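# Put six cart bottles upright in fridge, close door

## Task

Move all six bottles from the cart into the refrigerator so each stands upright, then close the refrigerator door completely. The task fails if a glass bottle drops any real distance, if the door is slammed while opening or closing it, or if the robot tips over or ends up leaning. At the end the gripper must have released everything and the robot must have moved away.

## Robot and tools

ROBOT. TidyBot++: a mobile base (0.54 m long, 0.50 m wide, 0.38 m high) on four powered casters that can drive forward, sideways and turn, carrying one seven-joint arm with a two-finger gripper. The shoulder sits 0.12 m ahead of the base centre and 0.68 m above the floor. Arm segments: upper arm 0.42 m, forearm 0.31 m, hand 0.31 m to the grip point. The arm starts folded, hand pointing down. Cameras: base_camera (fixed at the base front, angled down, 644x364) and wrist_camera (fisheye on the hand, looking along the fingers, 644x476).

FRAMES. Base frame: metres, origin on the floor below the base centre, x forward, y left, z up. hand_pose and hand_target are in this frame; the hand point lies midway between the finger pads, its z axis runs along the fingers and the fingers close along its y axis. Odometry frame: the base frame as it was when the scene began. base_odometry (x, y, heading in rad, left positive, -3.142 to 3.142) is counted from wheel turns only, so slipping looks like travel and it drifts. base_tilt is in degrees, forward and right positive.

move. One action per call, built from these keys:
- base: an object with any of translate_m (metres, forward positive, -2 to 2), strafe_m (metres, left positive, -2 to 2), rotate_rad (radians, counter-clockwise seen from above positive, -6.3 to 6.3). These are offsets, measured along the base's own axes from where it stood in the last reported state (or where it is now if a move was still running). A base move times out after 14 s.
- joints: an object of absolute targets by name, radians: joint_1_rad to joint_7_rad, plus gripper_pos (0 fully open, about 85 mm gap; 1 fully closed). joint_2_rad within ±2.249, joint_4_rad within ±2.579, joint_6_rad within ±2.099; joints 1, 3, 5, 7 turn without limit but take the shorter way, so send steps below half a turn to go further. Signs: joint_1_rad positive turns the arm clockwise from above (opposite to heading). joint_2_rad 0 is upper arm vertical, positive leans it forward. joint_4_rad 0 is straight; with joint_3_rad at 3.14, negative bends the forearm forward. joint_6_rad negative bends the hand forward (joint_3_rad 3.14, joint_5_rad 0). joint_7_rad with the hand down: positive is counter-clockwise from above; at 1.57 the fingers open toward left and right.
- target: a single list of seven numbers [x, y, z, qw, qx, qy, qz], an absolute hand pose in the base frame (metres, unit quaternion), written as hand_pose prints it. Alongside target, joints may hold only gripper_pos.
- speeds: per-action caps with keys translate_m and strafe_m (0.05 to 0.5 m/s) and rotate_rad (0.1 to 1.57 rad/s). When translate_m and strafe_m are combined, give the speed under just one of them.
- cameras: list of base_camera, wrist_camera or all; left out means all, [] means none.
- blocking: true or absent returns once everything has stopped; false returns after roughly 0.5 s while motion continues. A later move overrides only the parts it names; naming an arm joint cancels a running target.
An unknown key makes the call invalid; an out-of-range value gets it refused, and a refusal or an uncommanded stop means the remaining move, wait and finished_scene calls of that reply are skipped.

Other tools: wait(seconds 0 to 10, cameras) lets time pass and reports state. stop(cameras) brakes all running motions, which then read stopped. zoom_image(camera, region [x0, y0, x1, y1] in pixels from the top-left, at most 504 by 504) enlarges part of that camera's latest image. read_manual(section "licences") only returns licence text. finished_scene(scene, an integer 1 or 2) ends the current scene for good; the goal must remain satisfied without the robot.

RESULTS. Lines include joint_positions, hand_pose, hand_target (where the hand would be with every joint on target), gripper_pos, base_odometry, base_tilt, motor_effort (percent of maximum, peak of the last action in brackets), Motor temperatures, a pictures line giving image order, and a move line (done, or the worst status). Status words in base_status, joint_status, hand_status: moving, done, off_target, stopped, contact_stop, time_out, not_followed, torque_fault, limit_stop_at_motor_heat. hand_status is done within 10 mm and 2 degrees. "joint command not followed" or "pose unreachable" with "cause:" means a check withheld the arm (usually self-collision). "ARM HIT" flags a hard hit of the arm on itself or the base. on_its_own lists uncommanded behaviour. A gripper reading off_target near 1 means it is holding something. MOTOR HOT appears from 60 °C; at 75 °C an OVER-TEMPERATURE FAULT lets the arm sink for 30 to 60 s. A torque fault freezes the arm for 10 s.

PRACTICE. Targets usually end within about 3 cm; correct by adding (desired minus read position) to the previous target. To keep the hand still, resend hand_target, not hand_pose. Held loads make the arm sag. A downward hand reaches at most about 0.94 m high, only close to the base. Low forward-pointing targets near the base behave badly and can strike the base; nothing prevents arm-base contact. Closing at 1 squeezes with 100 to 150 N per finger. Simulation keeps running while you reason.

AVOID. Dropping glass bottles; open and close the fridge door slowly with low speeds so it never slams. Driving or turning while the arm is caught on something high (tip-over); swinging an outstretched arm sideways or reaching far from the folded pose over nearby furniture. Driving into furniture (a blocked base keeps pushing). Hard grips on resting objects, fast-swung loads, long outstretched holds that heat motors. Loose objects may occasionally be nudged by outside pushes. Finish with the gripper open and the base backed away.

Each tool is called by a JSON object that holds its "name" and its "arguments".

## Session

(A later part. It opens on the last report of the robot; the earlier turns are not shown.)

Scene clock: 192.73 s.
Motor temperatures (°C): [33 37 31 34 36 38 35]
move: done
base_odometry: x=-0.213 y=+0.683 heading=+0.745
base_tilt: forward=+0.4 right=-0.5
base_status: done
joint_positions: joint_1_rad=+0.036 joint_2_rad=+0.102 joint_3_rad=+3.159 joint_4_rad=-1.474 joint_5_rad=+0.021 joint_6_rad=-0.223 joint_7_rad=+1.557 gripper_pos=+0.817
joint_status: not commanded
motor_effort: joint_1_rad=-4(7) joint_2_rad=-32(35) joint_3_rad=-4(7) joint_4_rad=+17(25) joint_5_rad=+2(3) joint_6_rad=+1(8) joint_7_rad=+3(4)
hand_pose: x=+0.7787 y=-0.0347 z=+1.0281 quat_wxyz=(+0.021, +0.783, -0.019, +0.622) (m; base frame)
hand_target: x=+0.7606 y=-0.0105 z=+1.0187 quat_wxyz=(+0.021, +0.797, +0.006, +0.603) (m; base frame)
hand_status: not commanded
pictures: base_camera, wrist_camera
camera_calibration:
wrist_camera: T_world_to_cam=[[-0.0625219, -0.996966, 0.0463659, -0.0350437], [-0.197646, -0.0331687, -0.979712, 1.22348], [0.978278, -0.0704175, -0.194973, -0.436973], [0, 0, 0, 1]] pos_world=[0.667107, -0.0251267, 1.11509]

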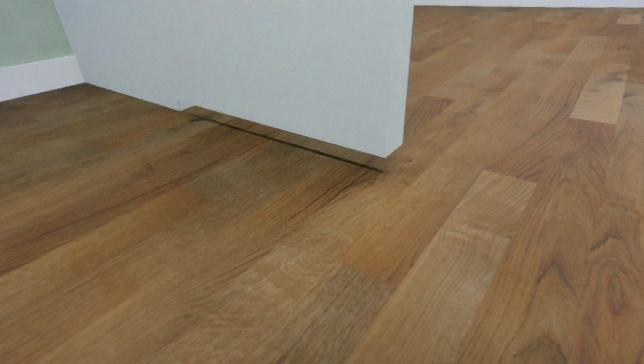

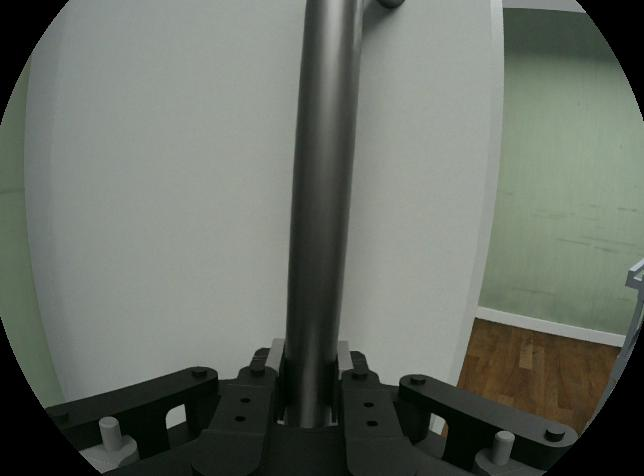

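{"name": "move", "arguments": {"joints": {"gripper_pos": 0.3}, "cameras": []}}

{"name": "move", "arguments": {"base": {"translate_m": -0.2}, "speeds": {"translate_m": 0.15}}}

Scene clock: 197.60 s.
Motor temperatures (°C): [33 37 31 34 36 38 35]
move: done
base_odometry: x=-0.213 y=+0.683 heading=+0.745
base_tilt: forward=+0.4 right=-0.6
base_status: not commanded
joint_positions: joint_1_rad=+0.015 joint_2_rad=+0.074 joint_3_rad=+3.151 joint_4_rad=-1.496 joint_5_rad=+0.021 joint_6_rad=-0.238 joint_7_rad=+1.557 gripper_pos=+0.300
joint_status: all done
motor_effort: joint_1_rad=+0(4) joint_2_rad=-24(34) joint_3_rad=+0(4) joint_4_rad=+23(24) joint_5_rad=+0(2) joint_6_rad=+7(7) joint_7_rad=+0(3)
hand_pose: x=+0.7671 y=-0.0158 z=+1.0284 quat_wxyz=(+0.012, +0.786, -0.008, +0.618) (m; base frame)
hand_target: x=+0.7606 y=-0.0105 z=+1.0187 quat_wxyz=(+0.021, +0.797, +0.006, +0.603) (m; base frame)
hand_status: not commanded
pictures: none
No camera images: "cameras" was empty.

Scene clock: 199.50 s.
Motor temperatures (°C): [33 37 31 34 36 38 35]
move: done
base_odometry: x=-0.361 y=+0.547 heading=+0.745
base_tilt: forward=+0.4 right=-0.5
base_status: done
joint_positions: joint_1_rad=+0.015 joint_2_rad=+0.068 joint_3_rad=+3.151 joint_4_rad=-1.496 joint_5_rad=+0.021 joint_6_rad=-0.238 joint_7_rad=+1.557 gripper_pos=+0.300
joint_status: not commanded
motor_effort: joint_1_rad=-1(2) joint_2_rad=-23(28) joint_3_rad=+1(1) joint_4_rad=+24(24) joint_5_rad=+0(1) joint_6_rad=+7(8) joint_7_rad=+0(1)
hand_pose: x=+0.7648 y=-0.0156 z=+1.0326 quat_wxyz=(+0.012, +0.784, -0.008, +0.621) (m; base frame)
hand_target: x=+0.7606 y=-0.0105 z=+1.0187 quat_wxyz=(+0.021, +0.797, +0.006, +0.603) (m; base frame)
hand_status: not commanded
pictures: base_camera, wrist_camera
camera_calibration:
wrist_camera: T_world_to_cam=[[-0.0336291, -0.99841, 0.0452335, -0.0380204], [-0.199164, -0.0376567, -0.979242, 1.22642], [0.979389, -0.0419399, -0.197581, -0.41881], [0, 0, 0, 1]] pos_world=[0.653158, -0.00934182, 1.11993]

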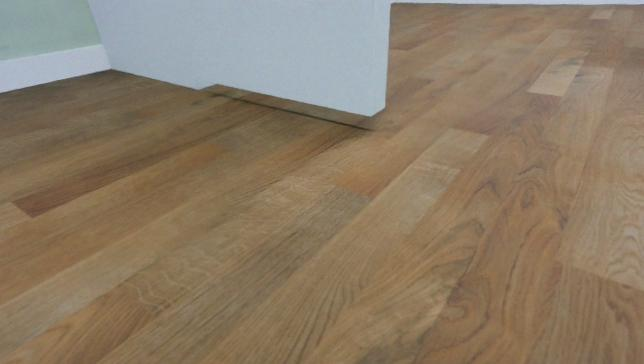

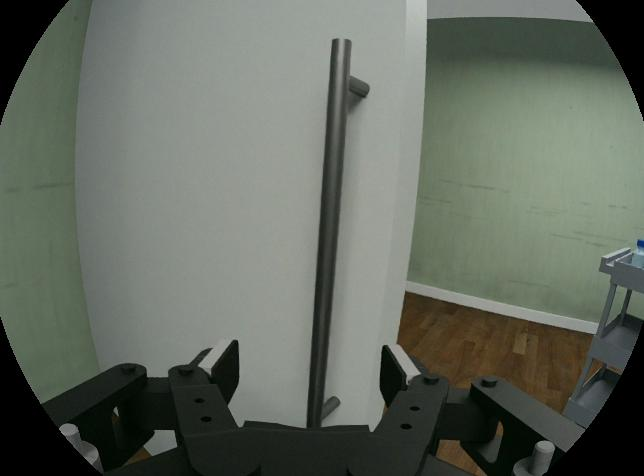

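{"name": "move", "arguments": {"base": {"translate_m": 0.598, "strafe_m": -0.62, "rotate_rad": -0.745}, "joints": {"gripper_pos": 0.0, "joint_2_rad": 0.1, "joint_4_rad": -1.75, "joint_6_rad": 0.05}}}

{"name": "zoom_image", "arguments": {"camera": "wrist_camera", "region": [130, 120, 460, 350]}}

Scene clock: 220.90 s.
Motor temperatures (°C): [33 37 31 34 36 38 35]
move: done
base_odometry: x=+0.499 y=+0.497 heading=-0.001
base_tilt: forward=+0.4 right=-0.6
base_status: done
joint_positions: joint_1_rad=+0.018 joint_2_rad=+0.095 joint_3_rad=+3.145 joint_4_rad=-1.733 joint_5_rad=+0.021 joint_6_rad=-0.016 joint_7_rad=+1.557 gripper_pos=+0.000
joint_status: all done
motor_effort: joint_1_rad=+1(5) joint_2_rad=-24(27) joint_3_rad=+0(5) joint_4_rad=+23(24) joint_5_rad=+0(1) joint_6_rad=+7(8) joint_7_rad=+1(1)
hand_pose: x=+0.7627 y=-0.0122 z=+0.9371 quat_wxyz=(+0.009, +0.797, -0.005, +0.604) (m; base frame)
hand_target: x=+0.7663 y=-0.0045 z=+0.9431 quat_wxyz=(+0.014, +0.783, +0.012, +0.621) (m; base frame)
hand_status: not commanded
pictures: base_camera, wrist_camera
camera_calibration:
wrist_camera: T_world_to_cam=[[-0.0240151, -0.998716, 0.0445989, -0.0371288], [-0.239192, -0.0375759, -0.970245, 1.15464], [0.970675, -0.0339682, -0.237982, -0.390861], [0, 0, 0, 1]] pos_world=[0.654688, -0.00697127, 1.02892]

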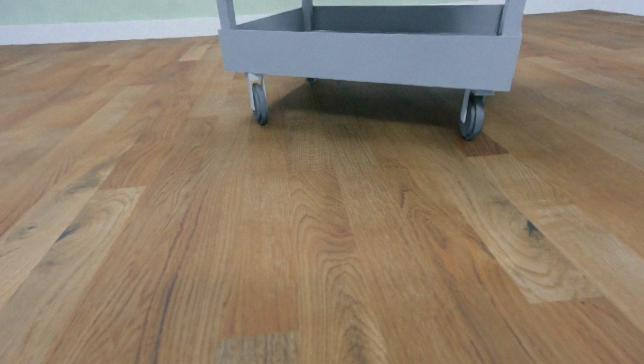

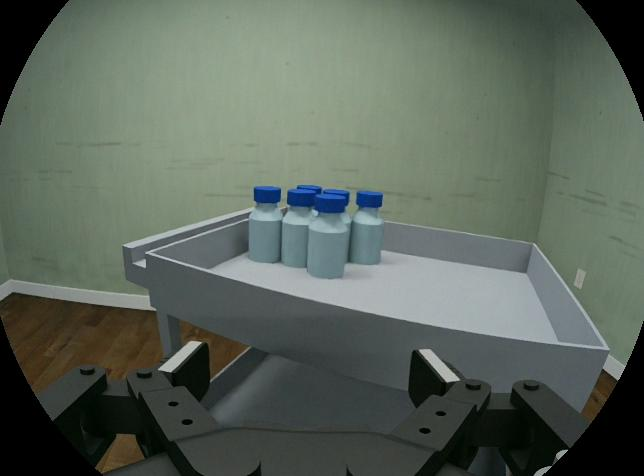

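Scaled by 1.527.

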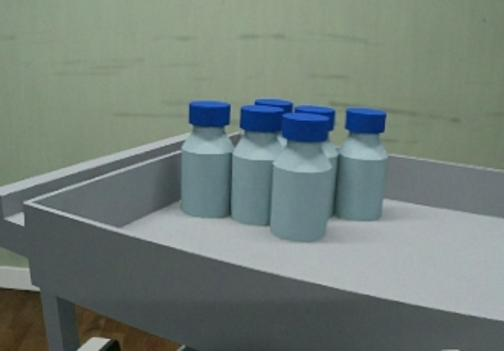

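{"name": "move", "arguments": {"base": {"translate_m": 0.1, "strafe_m": -0.028}, "speeds": {"translate_m": 0.2}, "joints": {"joint_2_rad": 0.22, "joint_4_rad": -1.8, "joint_6_rad": 0.234}, "cameras": ["wrist_camera"]}}

Scene clock: 240.70 s.
Motor temperatures (°C): [33 37 31 34 36 38 35]
move: done
base_odometry: x=+0.600 y=+0.469 heading=-0.001
base_tilt: forward=+0.4 right=-0.6
base_status: done
joint_positions: joint_1_rad=+0.017 joint_2_rad=+0.227 joint_3_rad=+3.145 joint_4_rad=-1.784 joint_5_rad=+0.021 joint_6_rad=+0.166 joint_7_rad=+1.557 gripper_pos=+0.000
joint_status: all done
motor_effort: joint_1_rad=+0(2) joint_2_rad=-28(34) joint_3_rad=+0(2) joint_4_rad=+21(24) joint_5_rad=+0(1) joint_6_rad=+7(8) joint_7_rad=+0(1)
hand_pose: x=+0.7978 y=-0.0114 z=+0.8734 quat_wxyz=(+0.007, +0.797, -0.004, +0.604) (m; base frame)
hand_target: x=+0.7980 y=-0.0015 z=+0.8893 quat_wxyz=(+0.010, +0.779, +0.015, +0.627) (m; base frame)
hand_status: not commanded
pictures: wrist_camera
camera_calibration:
wrist_camera: T_world_to_cam=[[-0.0199121, -0.998843, 0.0437682, -0.035178], [-0.240707, -0.0376999, -0.969865, 1.1022], [0.970394, -0.0298474, -0.239677, -0.438352], [0, 0, 0, 1]] pos_world=[0.68998, -0.00666814, 0.965461]

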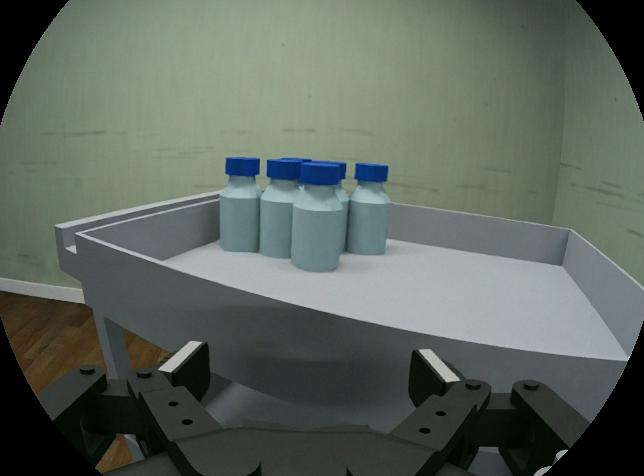

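{"name": "move", "arguments": {"base": {"translate_m": 0.24}, "speeds": {"translate_m": 0.2}, "cameras": ["wrist_camera"]}}

{"name": "move", "arguments": {"joints": {"joint_2_rad": 0.262}, "cameras": ["wrist_camera"]}}

Scene clock: 248.60 s.
Motor temperatures (°C): [33 37 31 34 36 38 35]
move: done
base_odometry: x=+0.840 y=+0.468 heading=-0.001
base_tilt: forward=+0.4 right=-0.5
base_status: done
joint_positions: joint_1_rad=+0.017 joint_2_rad=+0.226 joint_3_rad=+3.145 joint_4_rad=-1.785 joint_5_rad=+0.021 joint_6_rad=+0.168 joint_7_rad=+1.557 gripper_pos=+0.000
joint_status: not commanded
motor_effort: joint_1_rad=+0(2) joint_2_rad=-28(31) joint_3_rad=+1(2) joint_4_rad=+22(23) joint_5_rad=+0(0) joint_6_rad=+7(7) joint_7_rad=+1(1)
hand_pose: x=+0.7976 y=-0.0112 z=+0.8743 quat_wxyz=(+0.007, +0.796, -0.004, +0.605) (m; base frame)
hand_target: x=+0.7980 y=-0.0015 z=+0.8893 quat_wxyz=(+0.010, +0.779, +0.015, +0.627) (m; base frame)
hand_status: not commanded
pictures: wrist_camera
camera_calibration:
wrist_camera: T_world_to_cam=[[-0.0196497, -0.998849, 0.0437514, -0.0351824], [-0.238673, -0.0378084, -0.970364, 1.10181], [0.970901, -0.0295096, -0.237656, -0.440062], [0, 0, 0, 1]] pos_world=[0.689539, -0.00647013, 0.966116]

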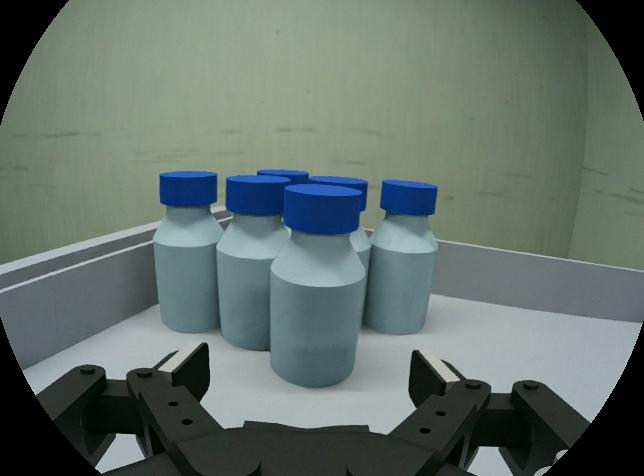

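Scene clock: 249.37 s.
Motor temperatures (°C): [33 37 31 34 36 38 35]
move: done
base_odometry: x=+0.840 y=+0.468 heading=-0.001
base_tilt: forward=+0.4 right=-0.6
base_status: not commanded
joint_positions: joint_1_rad=+0.017 joint_2_rad=+0.252 joint_3_rad=+3.145 joint_4_rad=-1.786 joint_5_rad=+0.021 joint_6_rad=+0.169 joint_7_rad=+1.557 gripper_pos=+0.000
joint_status: all done
motor_effort: joint_1_rad=+0(1) joint_2_rad=-29(31) joint_3_rad=+0(1) joint_4_rad=+21(22) joint_5_rad=+0(0) joint_6_rad=+7(7) joint_7_rad=+0(1)
hand_pose: x=+0.8020 y=-0.0113 z=+0.8565 quat_wxyz=(+0.007, +0.804, -0.004, +0.594) (m; base frame)
hand_target: x=+0.8062 y=-0.0016 z=+0.8606 quat_wxyz=(+0.009, +0.792, +0.015, +0.610) (m; base frame)
hand_status: not commanded
pictures: wrist_camera
camera_calibration:
wrist_camera: T_world_to_cam=[[-0.0185028, -0.998869, 0.0438015, -0.0353493], [-0.263714, -0.037382, -0.963876, 1.10014], [0.964423, -0.0293855, -0.262724, -0.421954], [0, 0, 0, 1]] pos_world=[0.696411, -0.00658304, 0.951092]

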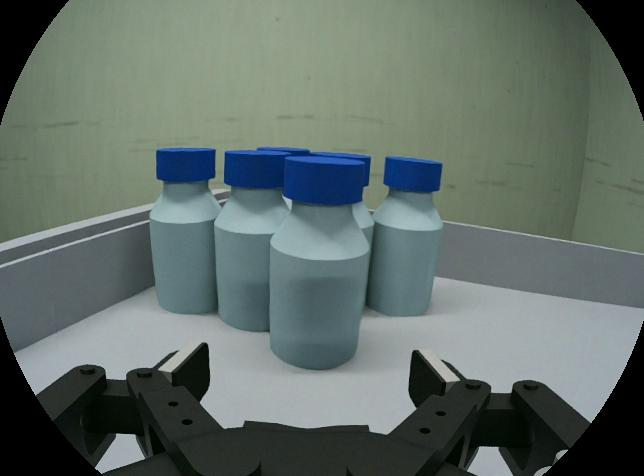

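{"name": "move", "arguments": {"base": {"translate_m": 0.118}, "speeds": {"translate_m": 0.08}, "cameras": ["wrist_camera"]}}

Scene clock: 256.00 s.
Motor temperatures (°C): [33 37 31 34 36 38 35]
move: done
base_odometry: x=+0.958 y=+0.468 heading=-0.001
base_tilt: forward=+0.4 right=-0.5
base_status: done
joint_positions: joint_1_rad=+0.017 joint_2_rad=+0.255 joint_3_rad=+3.145 joint_4_rad=-1.786 joint_5_rad=+0.021 joint_6_rad=+0.169 joint_7_rad=+1.557 gripper_pos=+0.000
joint_status: not commanded
motor_effort: joint_1_rad=+0(1) joint_2_rad=-29(31) joint_3_rad=+0(1) joint_4_rad=+21(22) joint_5_rad=+0(1) joint_6_rad=+7(7) joint_7_rad=+0(1)
hand_pose: x=+0.8027 y=-0.0113 z=+0.8540 quat_wxyz=(+0.007, +0.805, -0.004, +0.593) (m; base frame)
hand_target: x=+0.8062 y=-0.0016 z=+0.8606 quat_wxyz=(+0.009, +0.792, +0.015, +0.610) (m; base frame)
hand_status: not commanded
pictures: wrist_camera
camera_calibration:
wrist_camera: T_world_to_cam=[[-0.0183422, -0.998872, 0.0438038, -0.0353659], [-0.267069, -0.0373246, -0.962954, 1.09978], [0.963503, -0.0293613, -0.266083, -0.41962], [0, 0, 0, 1]] pos_world=[0.697374, -0.00659765, 0.948937]

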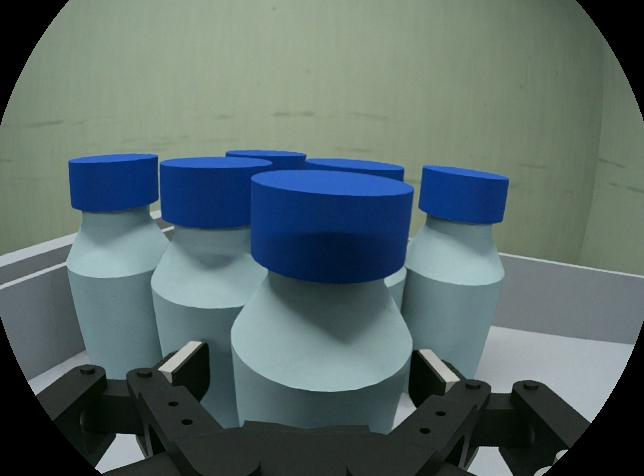

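{"name": "move", "arguments": {"base": {"strafe_m": -0.004}, "speeds": {"strafe_m": 0.05}, "cameras": []}}

{"name": "move", "arguments": {"joints": {"gripper_pos": 0.4}, "cameras": ["wrist_camera"]}}

Scene clock: 260.03 s.
Motor temperatures (°C): [33 37 31 34 36 38 35]
move: done
base_odometry: x=+0.958 y=+0.464 heading=-0.001
base_tilt: forward=+0.4 right=-0.6
base_status: done
joint_positions: joint_1_rad=+0.016 joint_2_rad=+0.255 joint_3_rad=+3.145 joint_4_rad=-1.786 joint_5_rad=+0.021 joint_6_rad=+0.169 joint_7_rad=+1.557 gripper_pos=+0.000
joint_status: not commanded
motor_effort: joint_1_rad=+0(3) joint_2_rad=-29(30) joint_3_rad=+0(2) joint_4_rad=+21(22) joint_5_rad=+0(1) joint_6_rad=+7(7) joint_7_rad=+1(1)
hand_pose: x=+0.8027 y=-0.0107 z=+0.8540 quat_wxyz=(+0.007, +0.805, -0.004, +0.593) (m; base frame)
hand_target: x=+0.8062 y=-0.0016 z=+0.8606 quat_wxyz=(+0.009, +0.792, +0.015, +0.610) (m; base frame)
hand_status: not commanded
pictures: none
No camera images: "cameras" was empty.

Scene clock: 260.80 s.
Motor temperatures (°C): [33 37 31 34 36 38 35]
move: off_target
base_odometry: x=+0.958 y=+0.464 heading=-0.001
base_tilt: forward=+0.4 right=-0.6
base_status: not commanded
joint_positions: joint_1_rad=+0.017 joint_2_rad=+0.255 joint_3_rad=+3.145 joint_4_rad=-1.786 joint_5_rad=+0.021 joint_6_rad=+0.171 joint_7_rad=+1.557 gripper_pos=+0.247
joint_status: gripper_pos off_target (ended at +0.247, target +0.400)
motor_effort: joint_1_rad=-1(3) joint_2_rad=-27(29) joint_3_rad=+0(3) joint_4_rad=+22(22) joint_5_rad=+1(1) joint_6_rad=+7(8) joint_7_rad=+1(1)
hand_pose: x=+0.8028 y=-0.0116 z=+0.8545 quat_wxyz=(+0.007, +0.805, -0.004, +0.594) (m; base frame)
hand_target: x=+0.8062 y=-0.0016 z=+0.8606 quat_wxyz=(+0.009, +0.792, +0.015, +0.610) (m; base frame)
hand_status: not commanded
pictures: wrist_camera
camera_calibration:
wrist_camera: T_world_to_cam=[[-0.0188565, -0.998863, 0.0437891, -0.0352737], [-0.265296, -0.0372283, -0.963448, 1.09934], [0.963983, -0.0297843, -0.264292, -0.421511], [0, 0, 0, 1]] pos_world=[0.697314, -0.00686155, 0.949298]

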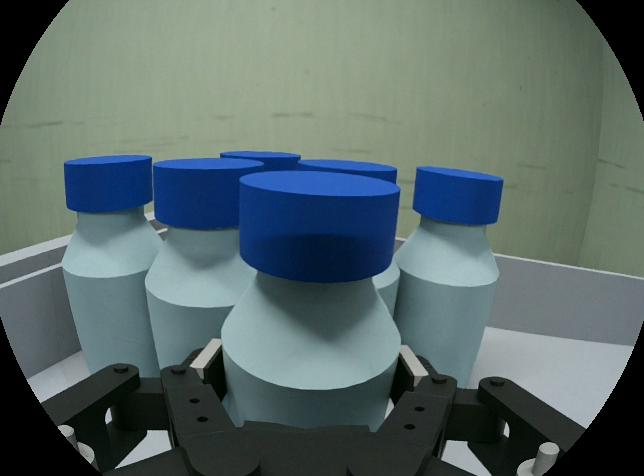

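{"name": "move", "arguments": {"joints": {"gripper_pos": 0.55}, "cameras": []}}

{"name": "move", "arguments": {"joints": {"joint_2_rad": 0.08, "joint_4_rad": -1.6, "joint_6_rad": -0.14}, "cameras": ["wrist_camera"]}}

{"name": "move", "arguments": {"base": {"translate_m": -0.35}, "speeds": {"translate_m": 0.3}}}

Scene clock: 275.87 s.
Motor temperatures (°C): [33 37 31 34 36 38 35]
move: off_target
base_odometry: x=+0.958 y=+0.464 heading=-0.001
base_tilt: forward=+0.4 right=-0.5
base_status: not commanded
joint_positions: joint_1_rad=+0.017 joint_2_rad=+0.255 joint_3_rad=+3.145 joint_4_rad=-1.786 joint_5_rad=+0.021 joint_6_rad=+0.171 joint_7_rad=+1.557 gripper_pos=+0.247
joint_status: gripper_pos off_target (ended at +0.247, target +0.550)
motor_effort: joint_1_rad=-1(1) joint_2_rad=-27(28) joint_3_rad=+0(1) joint_4_rad=+21(22) joint_5_rad=+1(1) joint_6_rad=+7(7) joint_7_rad=+1(1)
hand_pose: x=+0.8028 y=-0.0116 z=+0.8545 quat_wxyz=(+0.007, +0.805, -0.004, +0.594) (m; base frame)
hand_target: x=+0.8062 y=-0.0016 z=+0.8606 quat_wxyz=(+0.009, +0.792, +0.015, +0.610) (m; base frame)
hand_status: not commanded
pictures: none
No camera images: "cameras" was empty.

Scene clock: 277.40 s.
Motor temperatures (°C): [33 37 31 34 36 38 35]
move: done
base_odometry: x=+0.958 y=+0.464 heading=-0.001
base_tilt: forward=+0.4 right=-0.5
base_status: not commanded
joint_positions: joint_1_rad=+0.017 joint_2_rad=+0.104 joint_3_rad=+3.145 joint_4_rad=-1.632 joint_5_rad=+0.021 joint_6_rad=-0.082 joint_7_rad=+1.557 gripper_pos=+0.247
joint_status: all done
motor_effort: joint_1_rad=+1(1) joint_2_rad=-30(37) joint_3_rad=+0(1) joint_4_rad=+28(28) joint_5_rad=+0(1) joint_6_rad=+10(12) joint_7_rad=+0(1)
hand_pose: x=+0.7746 y=-0.0127 z=+0.9726 quat_wxyz=(+0.009, +0.789, -0.006, +0.615) (m; base frame)
hand_target: x=+0.7667 y=-0.0080 z=+0.9903 quat_wxyz=(+0.018, +0.789, +0.009, +0.614) (m; base frame)
hand_status: not commanded
pictures: wrist_camera
camera_calibration:
wrist_camera: T_world_to_cam=[[-0.0262654, -0.99865, 0.0448137, -0.037395], [-0.214288, -0.0381624, -0.976025, 1.17827], [0.976417, -0.0352387, -0.212996, -0.422781], [0, 0, 0, 1]] pos_world=[0.664317, -0.00727715, 1.06164]

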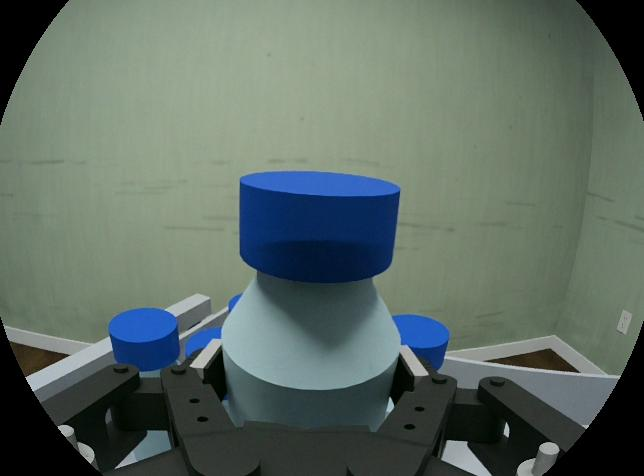

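Scene clock: 279.43 s.
Motor temperatures (°C): [33 37 31 34 36 38 35]
move: done
base_odometry: x=+0.608 y=+0.464 heading=-0.001
base_tilt: forward=+0.4 right=-0.6
base_status: done
joint_positions: joint_1_rad=+0.016 joint_2_rad=+0.106 joint_3_rad=+3.145 joint_4_rad=-1.632 joint_5_rad=+0.021 joint_6_rad=-0.083 joint_7_rad=+1.557 gripper_pos=+0.247
joint_status: not commanded
motor_effort: joint_1_rad=+1(2) joint_2_rad=-30(33) joint_3_rad=+0(2) joint_4_rad=+28(28) joint_5_rad=+0(1) joint_6_rad=+10(11) joint_7_rad=+0(1)
hand_pose: x=+0.7750 y=-0.0117 z=+0.9711 quat_wxyz=(+0.009, +0.790, -0.005, +0.613) (m; base frame)
hand_target: x=+0.7667 y=-0.0080 z=+0.9903 quat_wxyz=(+0.018, +0.789, +0.009, +0.614) (m; base frame)
hand_status: not commanded
pictures: base_camera, wrist_camera
camera_calibration:
wrist_camera: T_world_to_cam=[[-0.0245724, -0.998692, 0.0448404, -0.0376296], [-0.217167, -0.0384503, -0.975377, 1.17851], [0.975825, -0.0337052, -0.215938, -0.42015], [0, 0, 0, 1]] pos_world=[0.665002, -0.00642748, 1.06045]

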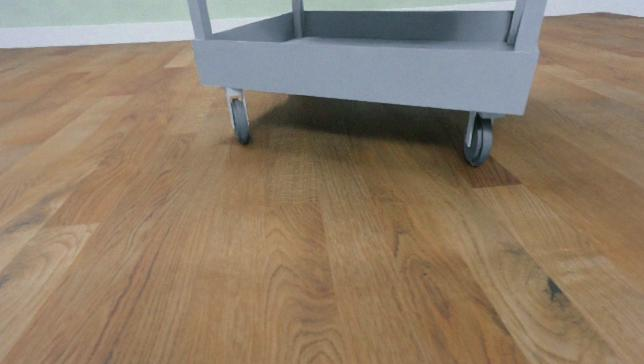

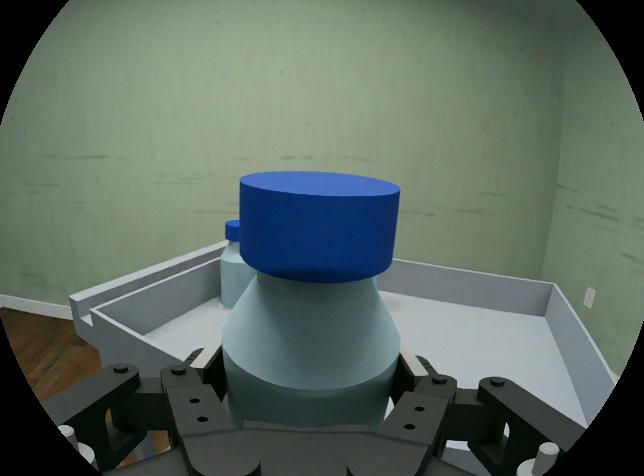

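{"name": "move", "arguments": {"base": {"translate_m": 0.05, "strafe_m": 0.2, "rotate_rad": 0.85}, "speeds": {"rotate_rad": 0.8}, "joints": {"joint_2_rad": 0.066, "joint_4_rad": -1.364, "joint_6_rad": -0.40}, "cameras": ["wrist_camera"]}}

{"name": "move", "arguments": {"base": {"translate_m": 0.20, "strafe_m": 0.063, "rotate_rad": 0.8}, "speeds": {"rotate_rad": 0.8}}}

Scene clock: 290.23 s.
Motor temperatures (°C): [33 37 31 34 36 38 35]
move: done
base_odometry: x=+0.658 y=+0.665 heading=+0.849
base_tilt: forward=+0.4 right=-0.6
base_status: done
joint_positions: joint_1_rad=+0.008 joint_2_rad=+0.105 joint_3_rad=+3.142 joint_4_rad=-1.403 joint_5_rad=+0.021 joint_6_rad=-0.338 joint_7_rad=+1.557 gripper_pos=+0.247
joint_status: all done
motor_effort: joint_1_rad=+0(6) joint_2_rad=-29(33) joint_3_rad=+0(5) joint_4_rad=+27(29) joint_5_rad=+0(1) joint_6_rad=+10(11) joint_7_rad=+0(1)
hand_pose: x=+0.7763 y=-0.0062 z=+1.0358 quat_wxyz=(+0.007, +0.797, -0.003, +0.604) (m; base frame)
hand_target: x=+0.7587 y=-0.0126 z=+1.0662 quat_wxyz=(+0.023, +0.792, +0.002, +0.610) (m; base frame)
hand_status: not commanded
pictures: wrist_camera
camera_calibration:
wrist_camera: T_world_to_cam=[[-0.0176982, -0.998831, 0.044984, -0.0404311], [-0.240834, -0.0394077, -0.969766, 1.25468], [0.970405, -0.0279968, -0.239855, -0.378217], [0, 0, 0, 1]] pos_world=[0.668478, -0.00152861, 1.12785]

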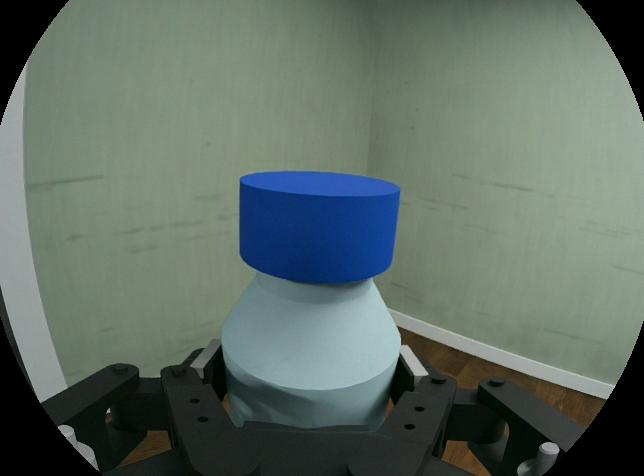

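Scene clock: 292.33 s.
Motor temperatures (°C): [33 37 31 34 36 38 35]
move: done
base_odometry: x=+0.743 y=+0.857 heading=+1.649
base_tilt: forward=+0.4 right=-0.5
base_status: done
joint_positions: joint_1_rad=+0.010 joint_2_rad=+0.103 joint_3_rad=+3.142 joint_4_rad=-1.403 joint_5_rad=+0.021 joint_6_rad=-0.341 joint_7_rad=+1.557 gripper_pos=+0.247
joint_status: not commanded
motor_effort: joint_1_rad=+1(5) joint_2_rad=-29(34) joint_3_rad=+0(4) joint_4_rad=+27(28) joint_5_rad=+0(1) joint_6_rad=+10(11) joint_7_rad=+0(1)
hand_pose: x=+0.7754 y=-0.0075 z=+1.0361 quat_wxyz=(+0.008, +0.798, -0.004, +0.603) (m; base frame)
hand_target: x=+0.7587 y=-0.0126 z=+1.0662 quat_wxyz=(+0.023, +0.792, +0.002, +0.610) (m; base frame)
hand_status: not commanded
pictures: base_camera, wrist_camera
camera_calibration:
wrist_camera: T_world_to_cam=[[-0.0196778, -0.998794, 0.0449755, -0.0402279], [-0.242135, -0.0388843, -0.969463, 1.25544], [0.970043, -0.029967, -0.241078, -0.375791], [0, 0, 0, 1]] pos_world=[0.667728, -0.00262382, 1.12832]

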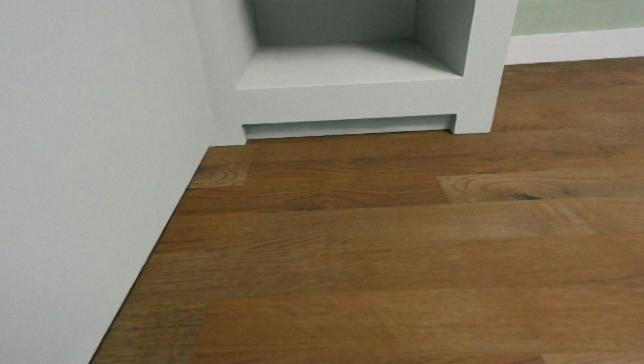

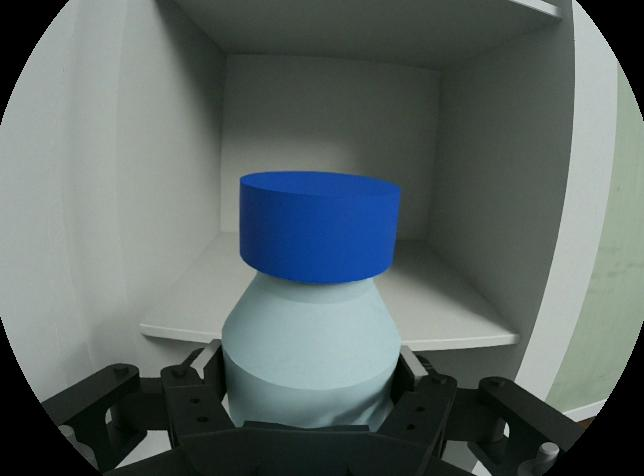

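{"name": "move", "arguments": {"base": {"translate_m": 0.25, "strafe_m": 0.14}, "speeds": {"translate_m": 0.2}, "cameras": ["wrist_camera"]}}

Scene clock: 306.93 s.
Motor temperatures (°C): [33 37 31 34 36 38 35]
move: time_out
base_odometry: x=+0.706 y=+0.911 heading=+1.652
base_tilt: forward=+0.4 right=-0.6
base_status: translate_m time_out (by the wheels' count: +0.057 of +0.250); strafe_m time_out (by the wheels' count: +0.033 of +0.140)
joint_positions: joint_1_rad=+0.009 joint_2_rad=+0.102 joint_3_rad=+3.140 joint_4_rad=-1.398 joint_5_rad=+0.021 joint_6_rad=-0.349 joint_7_rad=+1.557 gripper_pos=+0.248
joint_status: not commanded
motor_effort: joint_1_rad=+0(6) joint_2_rad=-29(46) joint_3_rad=-1(6) joint_4_rad=+27(31) joint_5_rad=+0(1) joint_6_rad=+10(13) joint_7_rad=+0(1)
hand_pose: x=+0.7748 y=-0.0059 z=+1.0370 quat_wxyz=(+0.007, +0.798, -0.003, +0.602) (m; base frame)
hand_target: x=+0.7587 y=-0.0126 z=+1.0662 quat_wxyz=(+0.023, +0.792, +0.002, +0.610) (m; base frame)
hand_status: not commanded
pictures: wrist_camera
camera_calibration:
wrist_camera: T_world_to_cam=[[-0.0171922, -0.998839, 0.0449986, -0.0406879], [-0.244767, -0.0394314, -0.96878, 1.25754], [0.969429, -0.0276697, -0.243805, -0.371561], [0, 0, 0, 1]] pos_world=[0.667308, -0.00133494, 1.12953]

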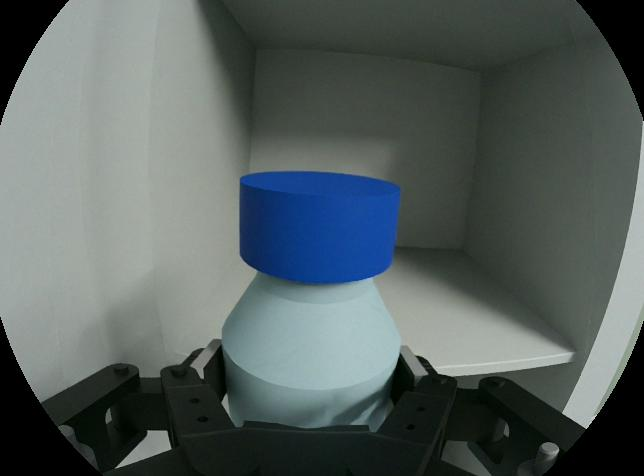

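{"name": "move", "arguments": {"base": {"strafe_m": -0.055}, "speeds": {"strafe_m": 0.1}}}

Scene clock: 318.33 s.
Motor temperatures (°C): [33 37 31 34 36 38 35]
move: done
base_odometry: x=+0.761 y=+0.916 heading=+1.652
base_tilt: forward=+0.4 right=-0.5
base_status: done
joint_positions: joint_1_rad=+0.012 joint_2_rad=+0.102 joint_3_rad=+3.140 joint_4_rad=-1.398 joint_5_rad=+0.021 joint_6_rad=-0.349 joint_7_rad=+1.557 gripper_pos=+0.248
joint_status: not commanded
motor_effort: joint_1_rad=+0(2) joint_2_rad=-30(31) joint_3_rad=+0(3) joint_4_rad=+27(28) joint_5_rad=+0(1) joint_6_rad=+10(11) joint_7_rad=+0(1)
hand_pose: x=+0.7746 y=-0.0082 z=+1.0372 quat_wxyz=(+0.008, +0.798, -0.004, +0.602) (m; base frame)
hand_target: x=+0.7587 y=-0.0126 z=+1.0662 quat_wxyz=(+0.023, +0.792, +0.002, +0.610) (m; base frame)
hand_status: not commanded
pictures: base_camera, wrist_camera
camera_calibration:
wrist_camera: T_world_to_cam=[[-0.0206691, -0.998773, 0.0449961, -0.0402725], [-0.244618, -0.0385859, -0.968851, 1.25758], [0.969399, -0.0310322, -0.24352, -0.371752], [0, 0, 0, 1]] pos_world=[0.667169, -0.00323473, 1.12969]

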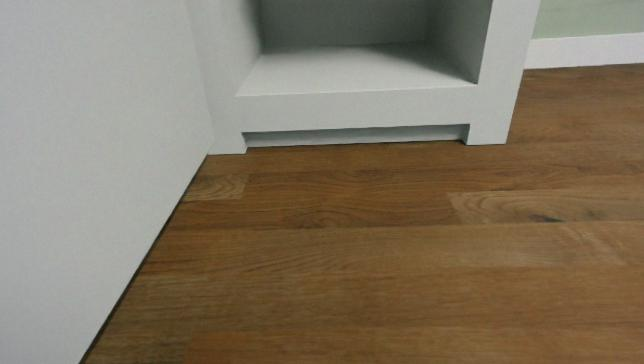

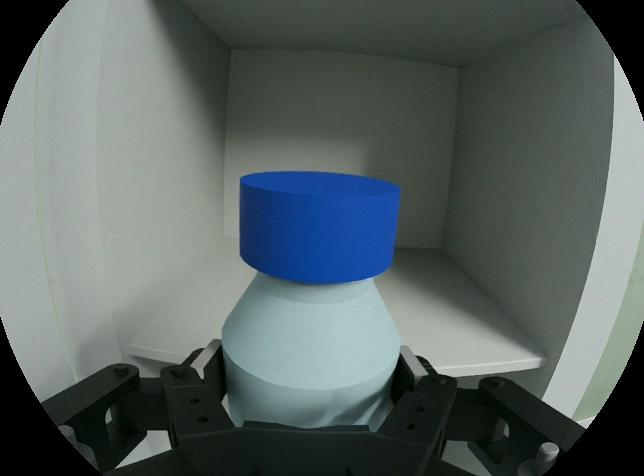

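{"name": "move", "arguments": {}}

Scene clock: 344.03 s.
Motor temperatures (°C): [33 38 31 34 36 38 35]
base_odometry: x=+0.761 y=+0.916 heading=+1.652
base_tilt: forward=+0.4 right=-0.5
base_status: done
joint_positions: joint_1_rad=+0.012 joint_2_rad=+0.102 joint_3_rad=+3.140 joint_4_rad=-1.398 joint_5_rad=+0.021 joint_6_rad=-0.349 joint_7_rad=+1.557 gripper_pos=+0.248
joint_status: not commanded
motor_effort: joint_1_rad=+0(2) joint_2_rad=-29(31) joint_3_rad=+0(3) joint_4_rad=+27(28) joint_5_rad=+0(1) joint_6_rad=+10(11) joint_7_rad=+1(1)
hand_pose: x=+0.7746 y=-0.0082 z=+1.0372 quat_wxyz=(+0.008, +0.798, -0.004, +0.602) (m; base frame)
hand_target: x=+0.7587 y=-0.0126 z=+1.0662 quat_wxyz=(+0.023, +0.792, +0.002, +0.610) (m; base frame)
hand_status: not commanded
pictures: base_camera, wrist_camera
camera_calibration:
wrist_camera: T_world_to_cam=[[-0.0206985, -0.998773, 0.0449961, -0.040269], [-0.244619, -0.0385787, -0.968851, 1.25758], [0.969398, -0.0310606, -0.24352, -0.371751], [0, 0, 0, 1]] pos_world=[0.667169, -0.00325084, 1.12969]

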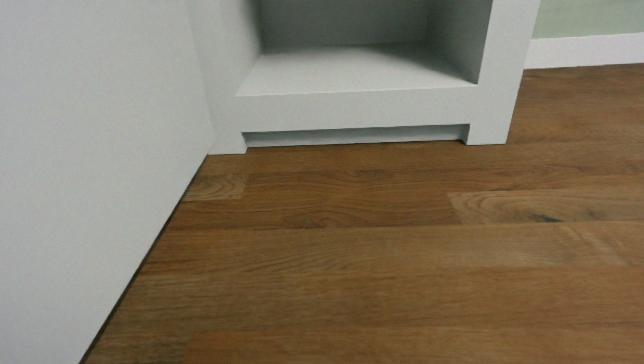

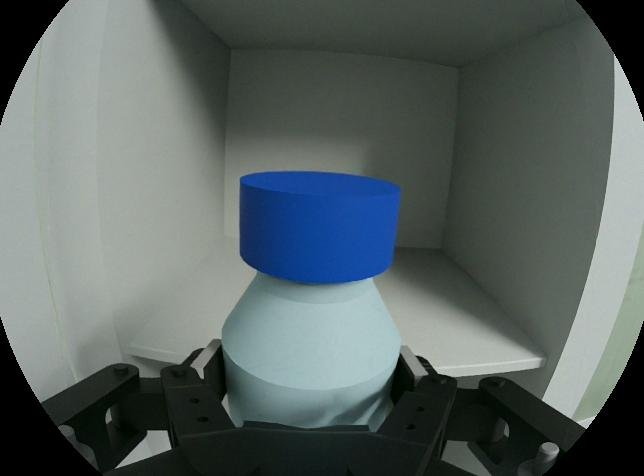

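{"name": "move", "arguments": {"base": {"rotate_rad":-0.04}, "joints": {"joint_1_rad":-0.11}, "speeds": {"rotate_rad":0.3}, "cameras": ["wrist_camera"]}}

{"name": "move", "arguments": {"base": {"translate_m":0.3}, "speeds": {"translate_m":0.2}}}

Scene clock: 361.47 s.
Motor temperatures (°C): [33 38 31 34 36 38 35]
move: time_out
base_odometry: x=+0.760 y=+0.916 heading=+1.618
base_tilt: forward=+0.4 right=-0.5
base_status: rotate_rad time_out (by the wheels' count: -0.034 of -0.040)
joint_positions: joint_1_rad=-0.110 joint_2_rad=+0.101 joint_3_rad=+3.139 joint_4_rad=-1.398 joint_5_rad=+0.021 joint_6_rad=-0.350 joint_7_rad=+1.557 gripper_pos=+0.248
joint_status: all done
motor_effort: joint_1_rad=+0(4) joint_2_rad=-29(36) joint_3_rad=+1(3) joint_4_rad=+27(30) joint_5_rad=+0(1) joint_6_rad=+10(11) joint_7_rad=+0(1)
hand_pose: x=+0.7703 y=+0.0727 z=+1.0377 quat_wxyz=(-0.029, +0.797, +0.045, +0.602) (m; base frame)
hand_target: x=+0.7555 y=+0.0653 z=+1.0662 quat_wxyz=(-0.014, +0.791, +0.051, +0.610) (m; base frame)
hand_status: not commanded
pictures: wrist_camera
camera_calibration:
wrist_camera: T_world_to_cam=[[0.102679, -0.993701, 0.044885, -0.0548805], [-0.237508, -0.06831, -0.968981, 1.25694], [0.965944, 0.0888336, -0.243026, -0.371464], [0, 0, 0, 1]] pos_world=[0.662981, 0.0643251, 1.13014]

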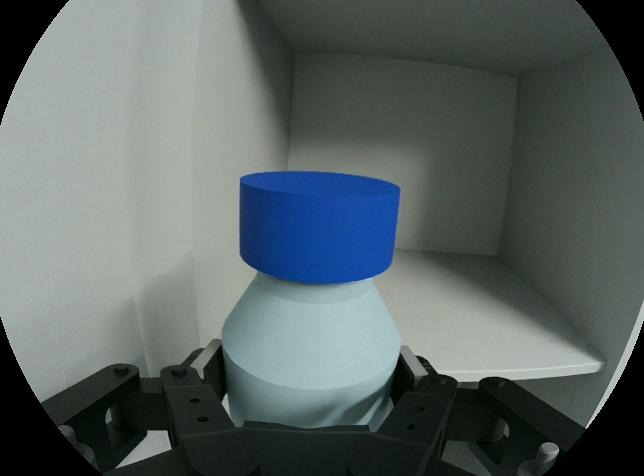

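not run: a stop that you did not command came earlier in this reply.

{"name": "move", "arguments": {"base": {"strafe_m":-0.05}, "speeds": {"strafe_m":0.1}}}

Scene clock: 365.10 s.
Motor temperatures (°C): [33 38 31 34 36 38 35]
move: done
base_odometry: x=+0.810 y=+0.918 heading=+1.617
base_tilt: forward=+0.4 right=-0.5
base_status: done
joint_positions: joint_1_rad=-0.109 joint_2_rad=+0.101 joint_3_rad=+3.139 joint_4_rad=-1.398 joint_5_rad=+0.021 joint_6_rad=-0.350 joint_7_rad=+1.557 gripper_pos=+0.248
joint_status: not commanded
motor_effort: joint_1_rad=-1(4) joint_2_rad=-29(32) joint_3_rad=+0(3) joint_4_rad=+27(28) joint_5_rad=+0(1) joint_6_rad=+10(11) joint_7_rad=+0(1)
hand_pose: x=+0.7703 y=+0.0721 z=+1.0378 quat_wxyz=(-0.029, +0.797, +0.045, +0.602) (m; base frame)
hand_target: x=+0.7555 y=+0.0653 z=+1.0662 quat_wxyz=(-0.014, +0.791, +0.051, +0.610) (m; base frame)
hand_status: not commanded
pictures: base_camera, wrist_camera
camera_calibration:
wrist_camera: T_world_to_cam=[[0.101768, -0.993795, 0.0448811, -0.0547696], [-0.237457, -0.0680783, -0.96901, 1.25695], [0.966053, 0.0879572, -0.242912, -0.371554], [0, 0, 0, 1]] pos_world=[0.662986, 0.0638223, 1.1302]

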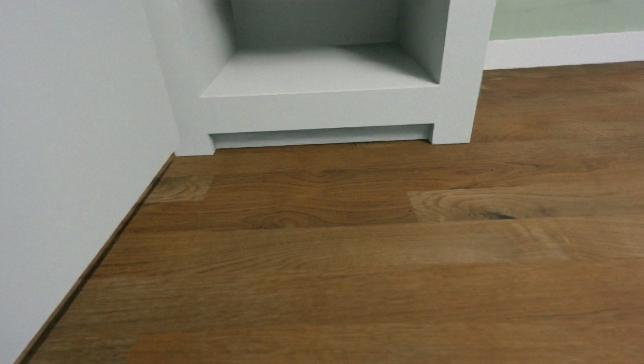

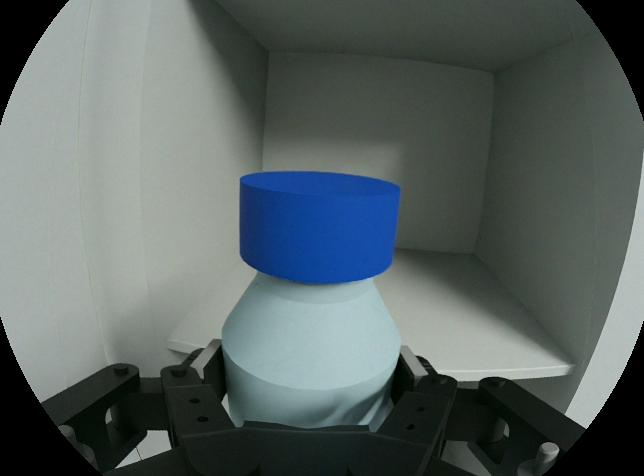

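{"name": "move", "arguments": {"base": {"translate_m":0.3}, "joints": {"joint_1_rad":-0.17}, "speeds": {"translate_m":0.2}}}

Scene clock: 380.10 s.
Motor temperatures (°C): [33 38 31 34 36 38 35]
move: done
base_odometry: x=+0.796 y=+1.218 heading=+1.617
base_tilt: forward=+0.4 right=-0.5
base_status: done
joint_positions: joint_1_rad=-0.168 joint_2_rad=+0.098 joint_3_rad=+3.139 joint_4_rad=-1.398 joint_5_rad=+0.021 joint_6_rad=-0.350 joint_7_rad=+1.557 gripper_pos=+0.248
joint_status: all done
motor_effort: joint_1_rad=+0(3) joint_2_rad=-30(33) joint_3_rad=+1(3) joint_4_rad=+27(28) joint_5_rad=+0(1) joint_6_rad=+10(11) joint_7_rad=+1(1)
hand_pose: x=+0.7638 y=+0.1100 z=+1.0399 quat_wxyz=(-0.047, +0.794, +0.068, +0.602) (m; base frame)
hand_target: x=+0.7505 y=+0.1034 z=+1.0662 quat_wxyz=(-0.033, +0.789, +0.074, +0.609) (m; base frame)
hand_status: not commanded
pictures: base_camera, wrist_camera
camera_calibration:
wrist_camera: T_world_to_cam=[[0.159858, -0.986121, 0.044852, -0.0616631], [-0.230015, -0.0813958, -0.969777, 1.2566], [0.959968, 0.14471, -0.239834, -0.372896], [0, 0, 0, 1]] pos_world=[0.656864, 0.0954369, 1.13196]

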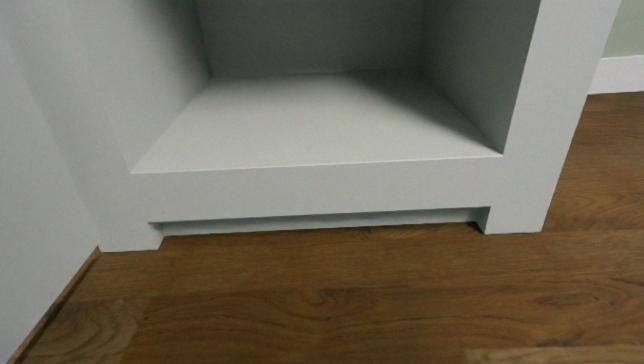

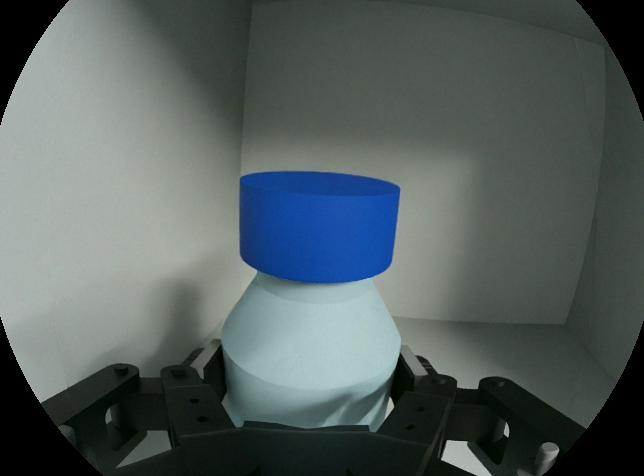

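{"name": "move", "arguments": {"base": {"translate_m":0.21}, "speeds": {"translate_m":0.15}}}

Scene clock: 408.10 s.
Motor temperatures (°C): [33 38 31 34 36 38 35]
move: done
base_odometry: x=+0.787 y=+1.428 heading=+1.616
base_tilt: forward=+0.4 right=-0.6
base_status: done
joint_positions: joint_1_rad=-0.168 joint_2_rad=+0.095 joint_3_rad=+3.139 joint_4_rad=-1.398 joint_5_rad=+0.021 joint_6_rad=-0.350 joint_7_rad=+1.557 gripper_pos=+0.248
joint_status: not commanded
motor_effort: joint_1_rad=+1(1) joint_2_rad=-29(32) joint_3_rad=+0(1) joint_4_rad=+27(29) joint_5_rad=+0(1) joint_6_rad=+10(11) joint_7_rad=+1(1)
hand_pose: x=+0.7629 y=+0.1099 z=+1.0416 quat_wxyz=(-0.047, +0.793, +0.068, +0.603) (m; base frame)
hand_target: x=+0.7505 y=+0.1034 z=+1.0662 quat_wxyz=(-0.033, +0.789, +0.074, +0.609) (m; base frame)
hand_status: not commanded
pictures: base_camera, wrist_camera
camera_calibration:
wrist_camera: T_world_to_cam=[[0.159743, -0.98614, 0.0448326, -0.0616363], [-0.227542, -0.080976, -0.970396, 1.25673], [0.960576, 0.144813, -0.237323, -0.374681], [0, 0, 0, 1]] pos_world=[0.655714, 0.0952418, 1.13337]

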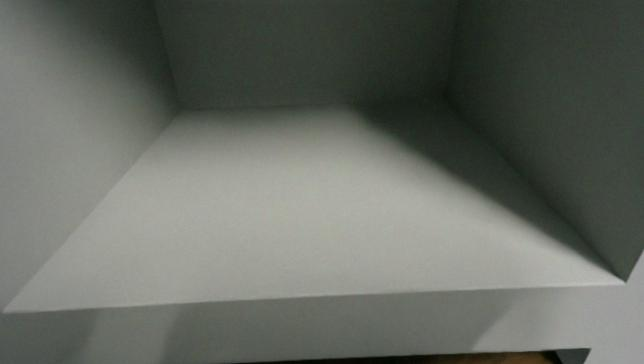

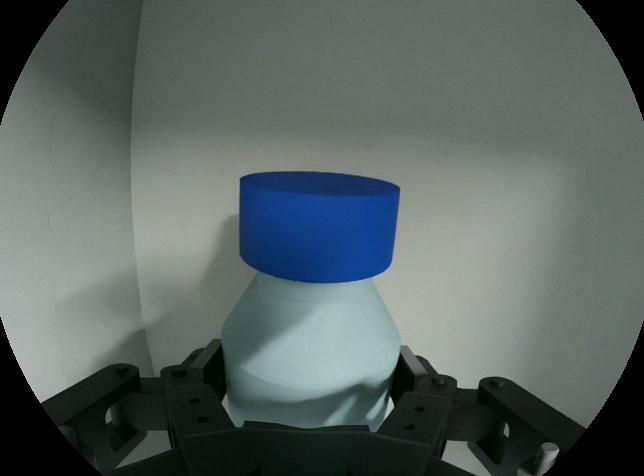

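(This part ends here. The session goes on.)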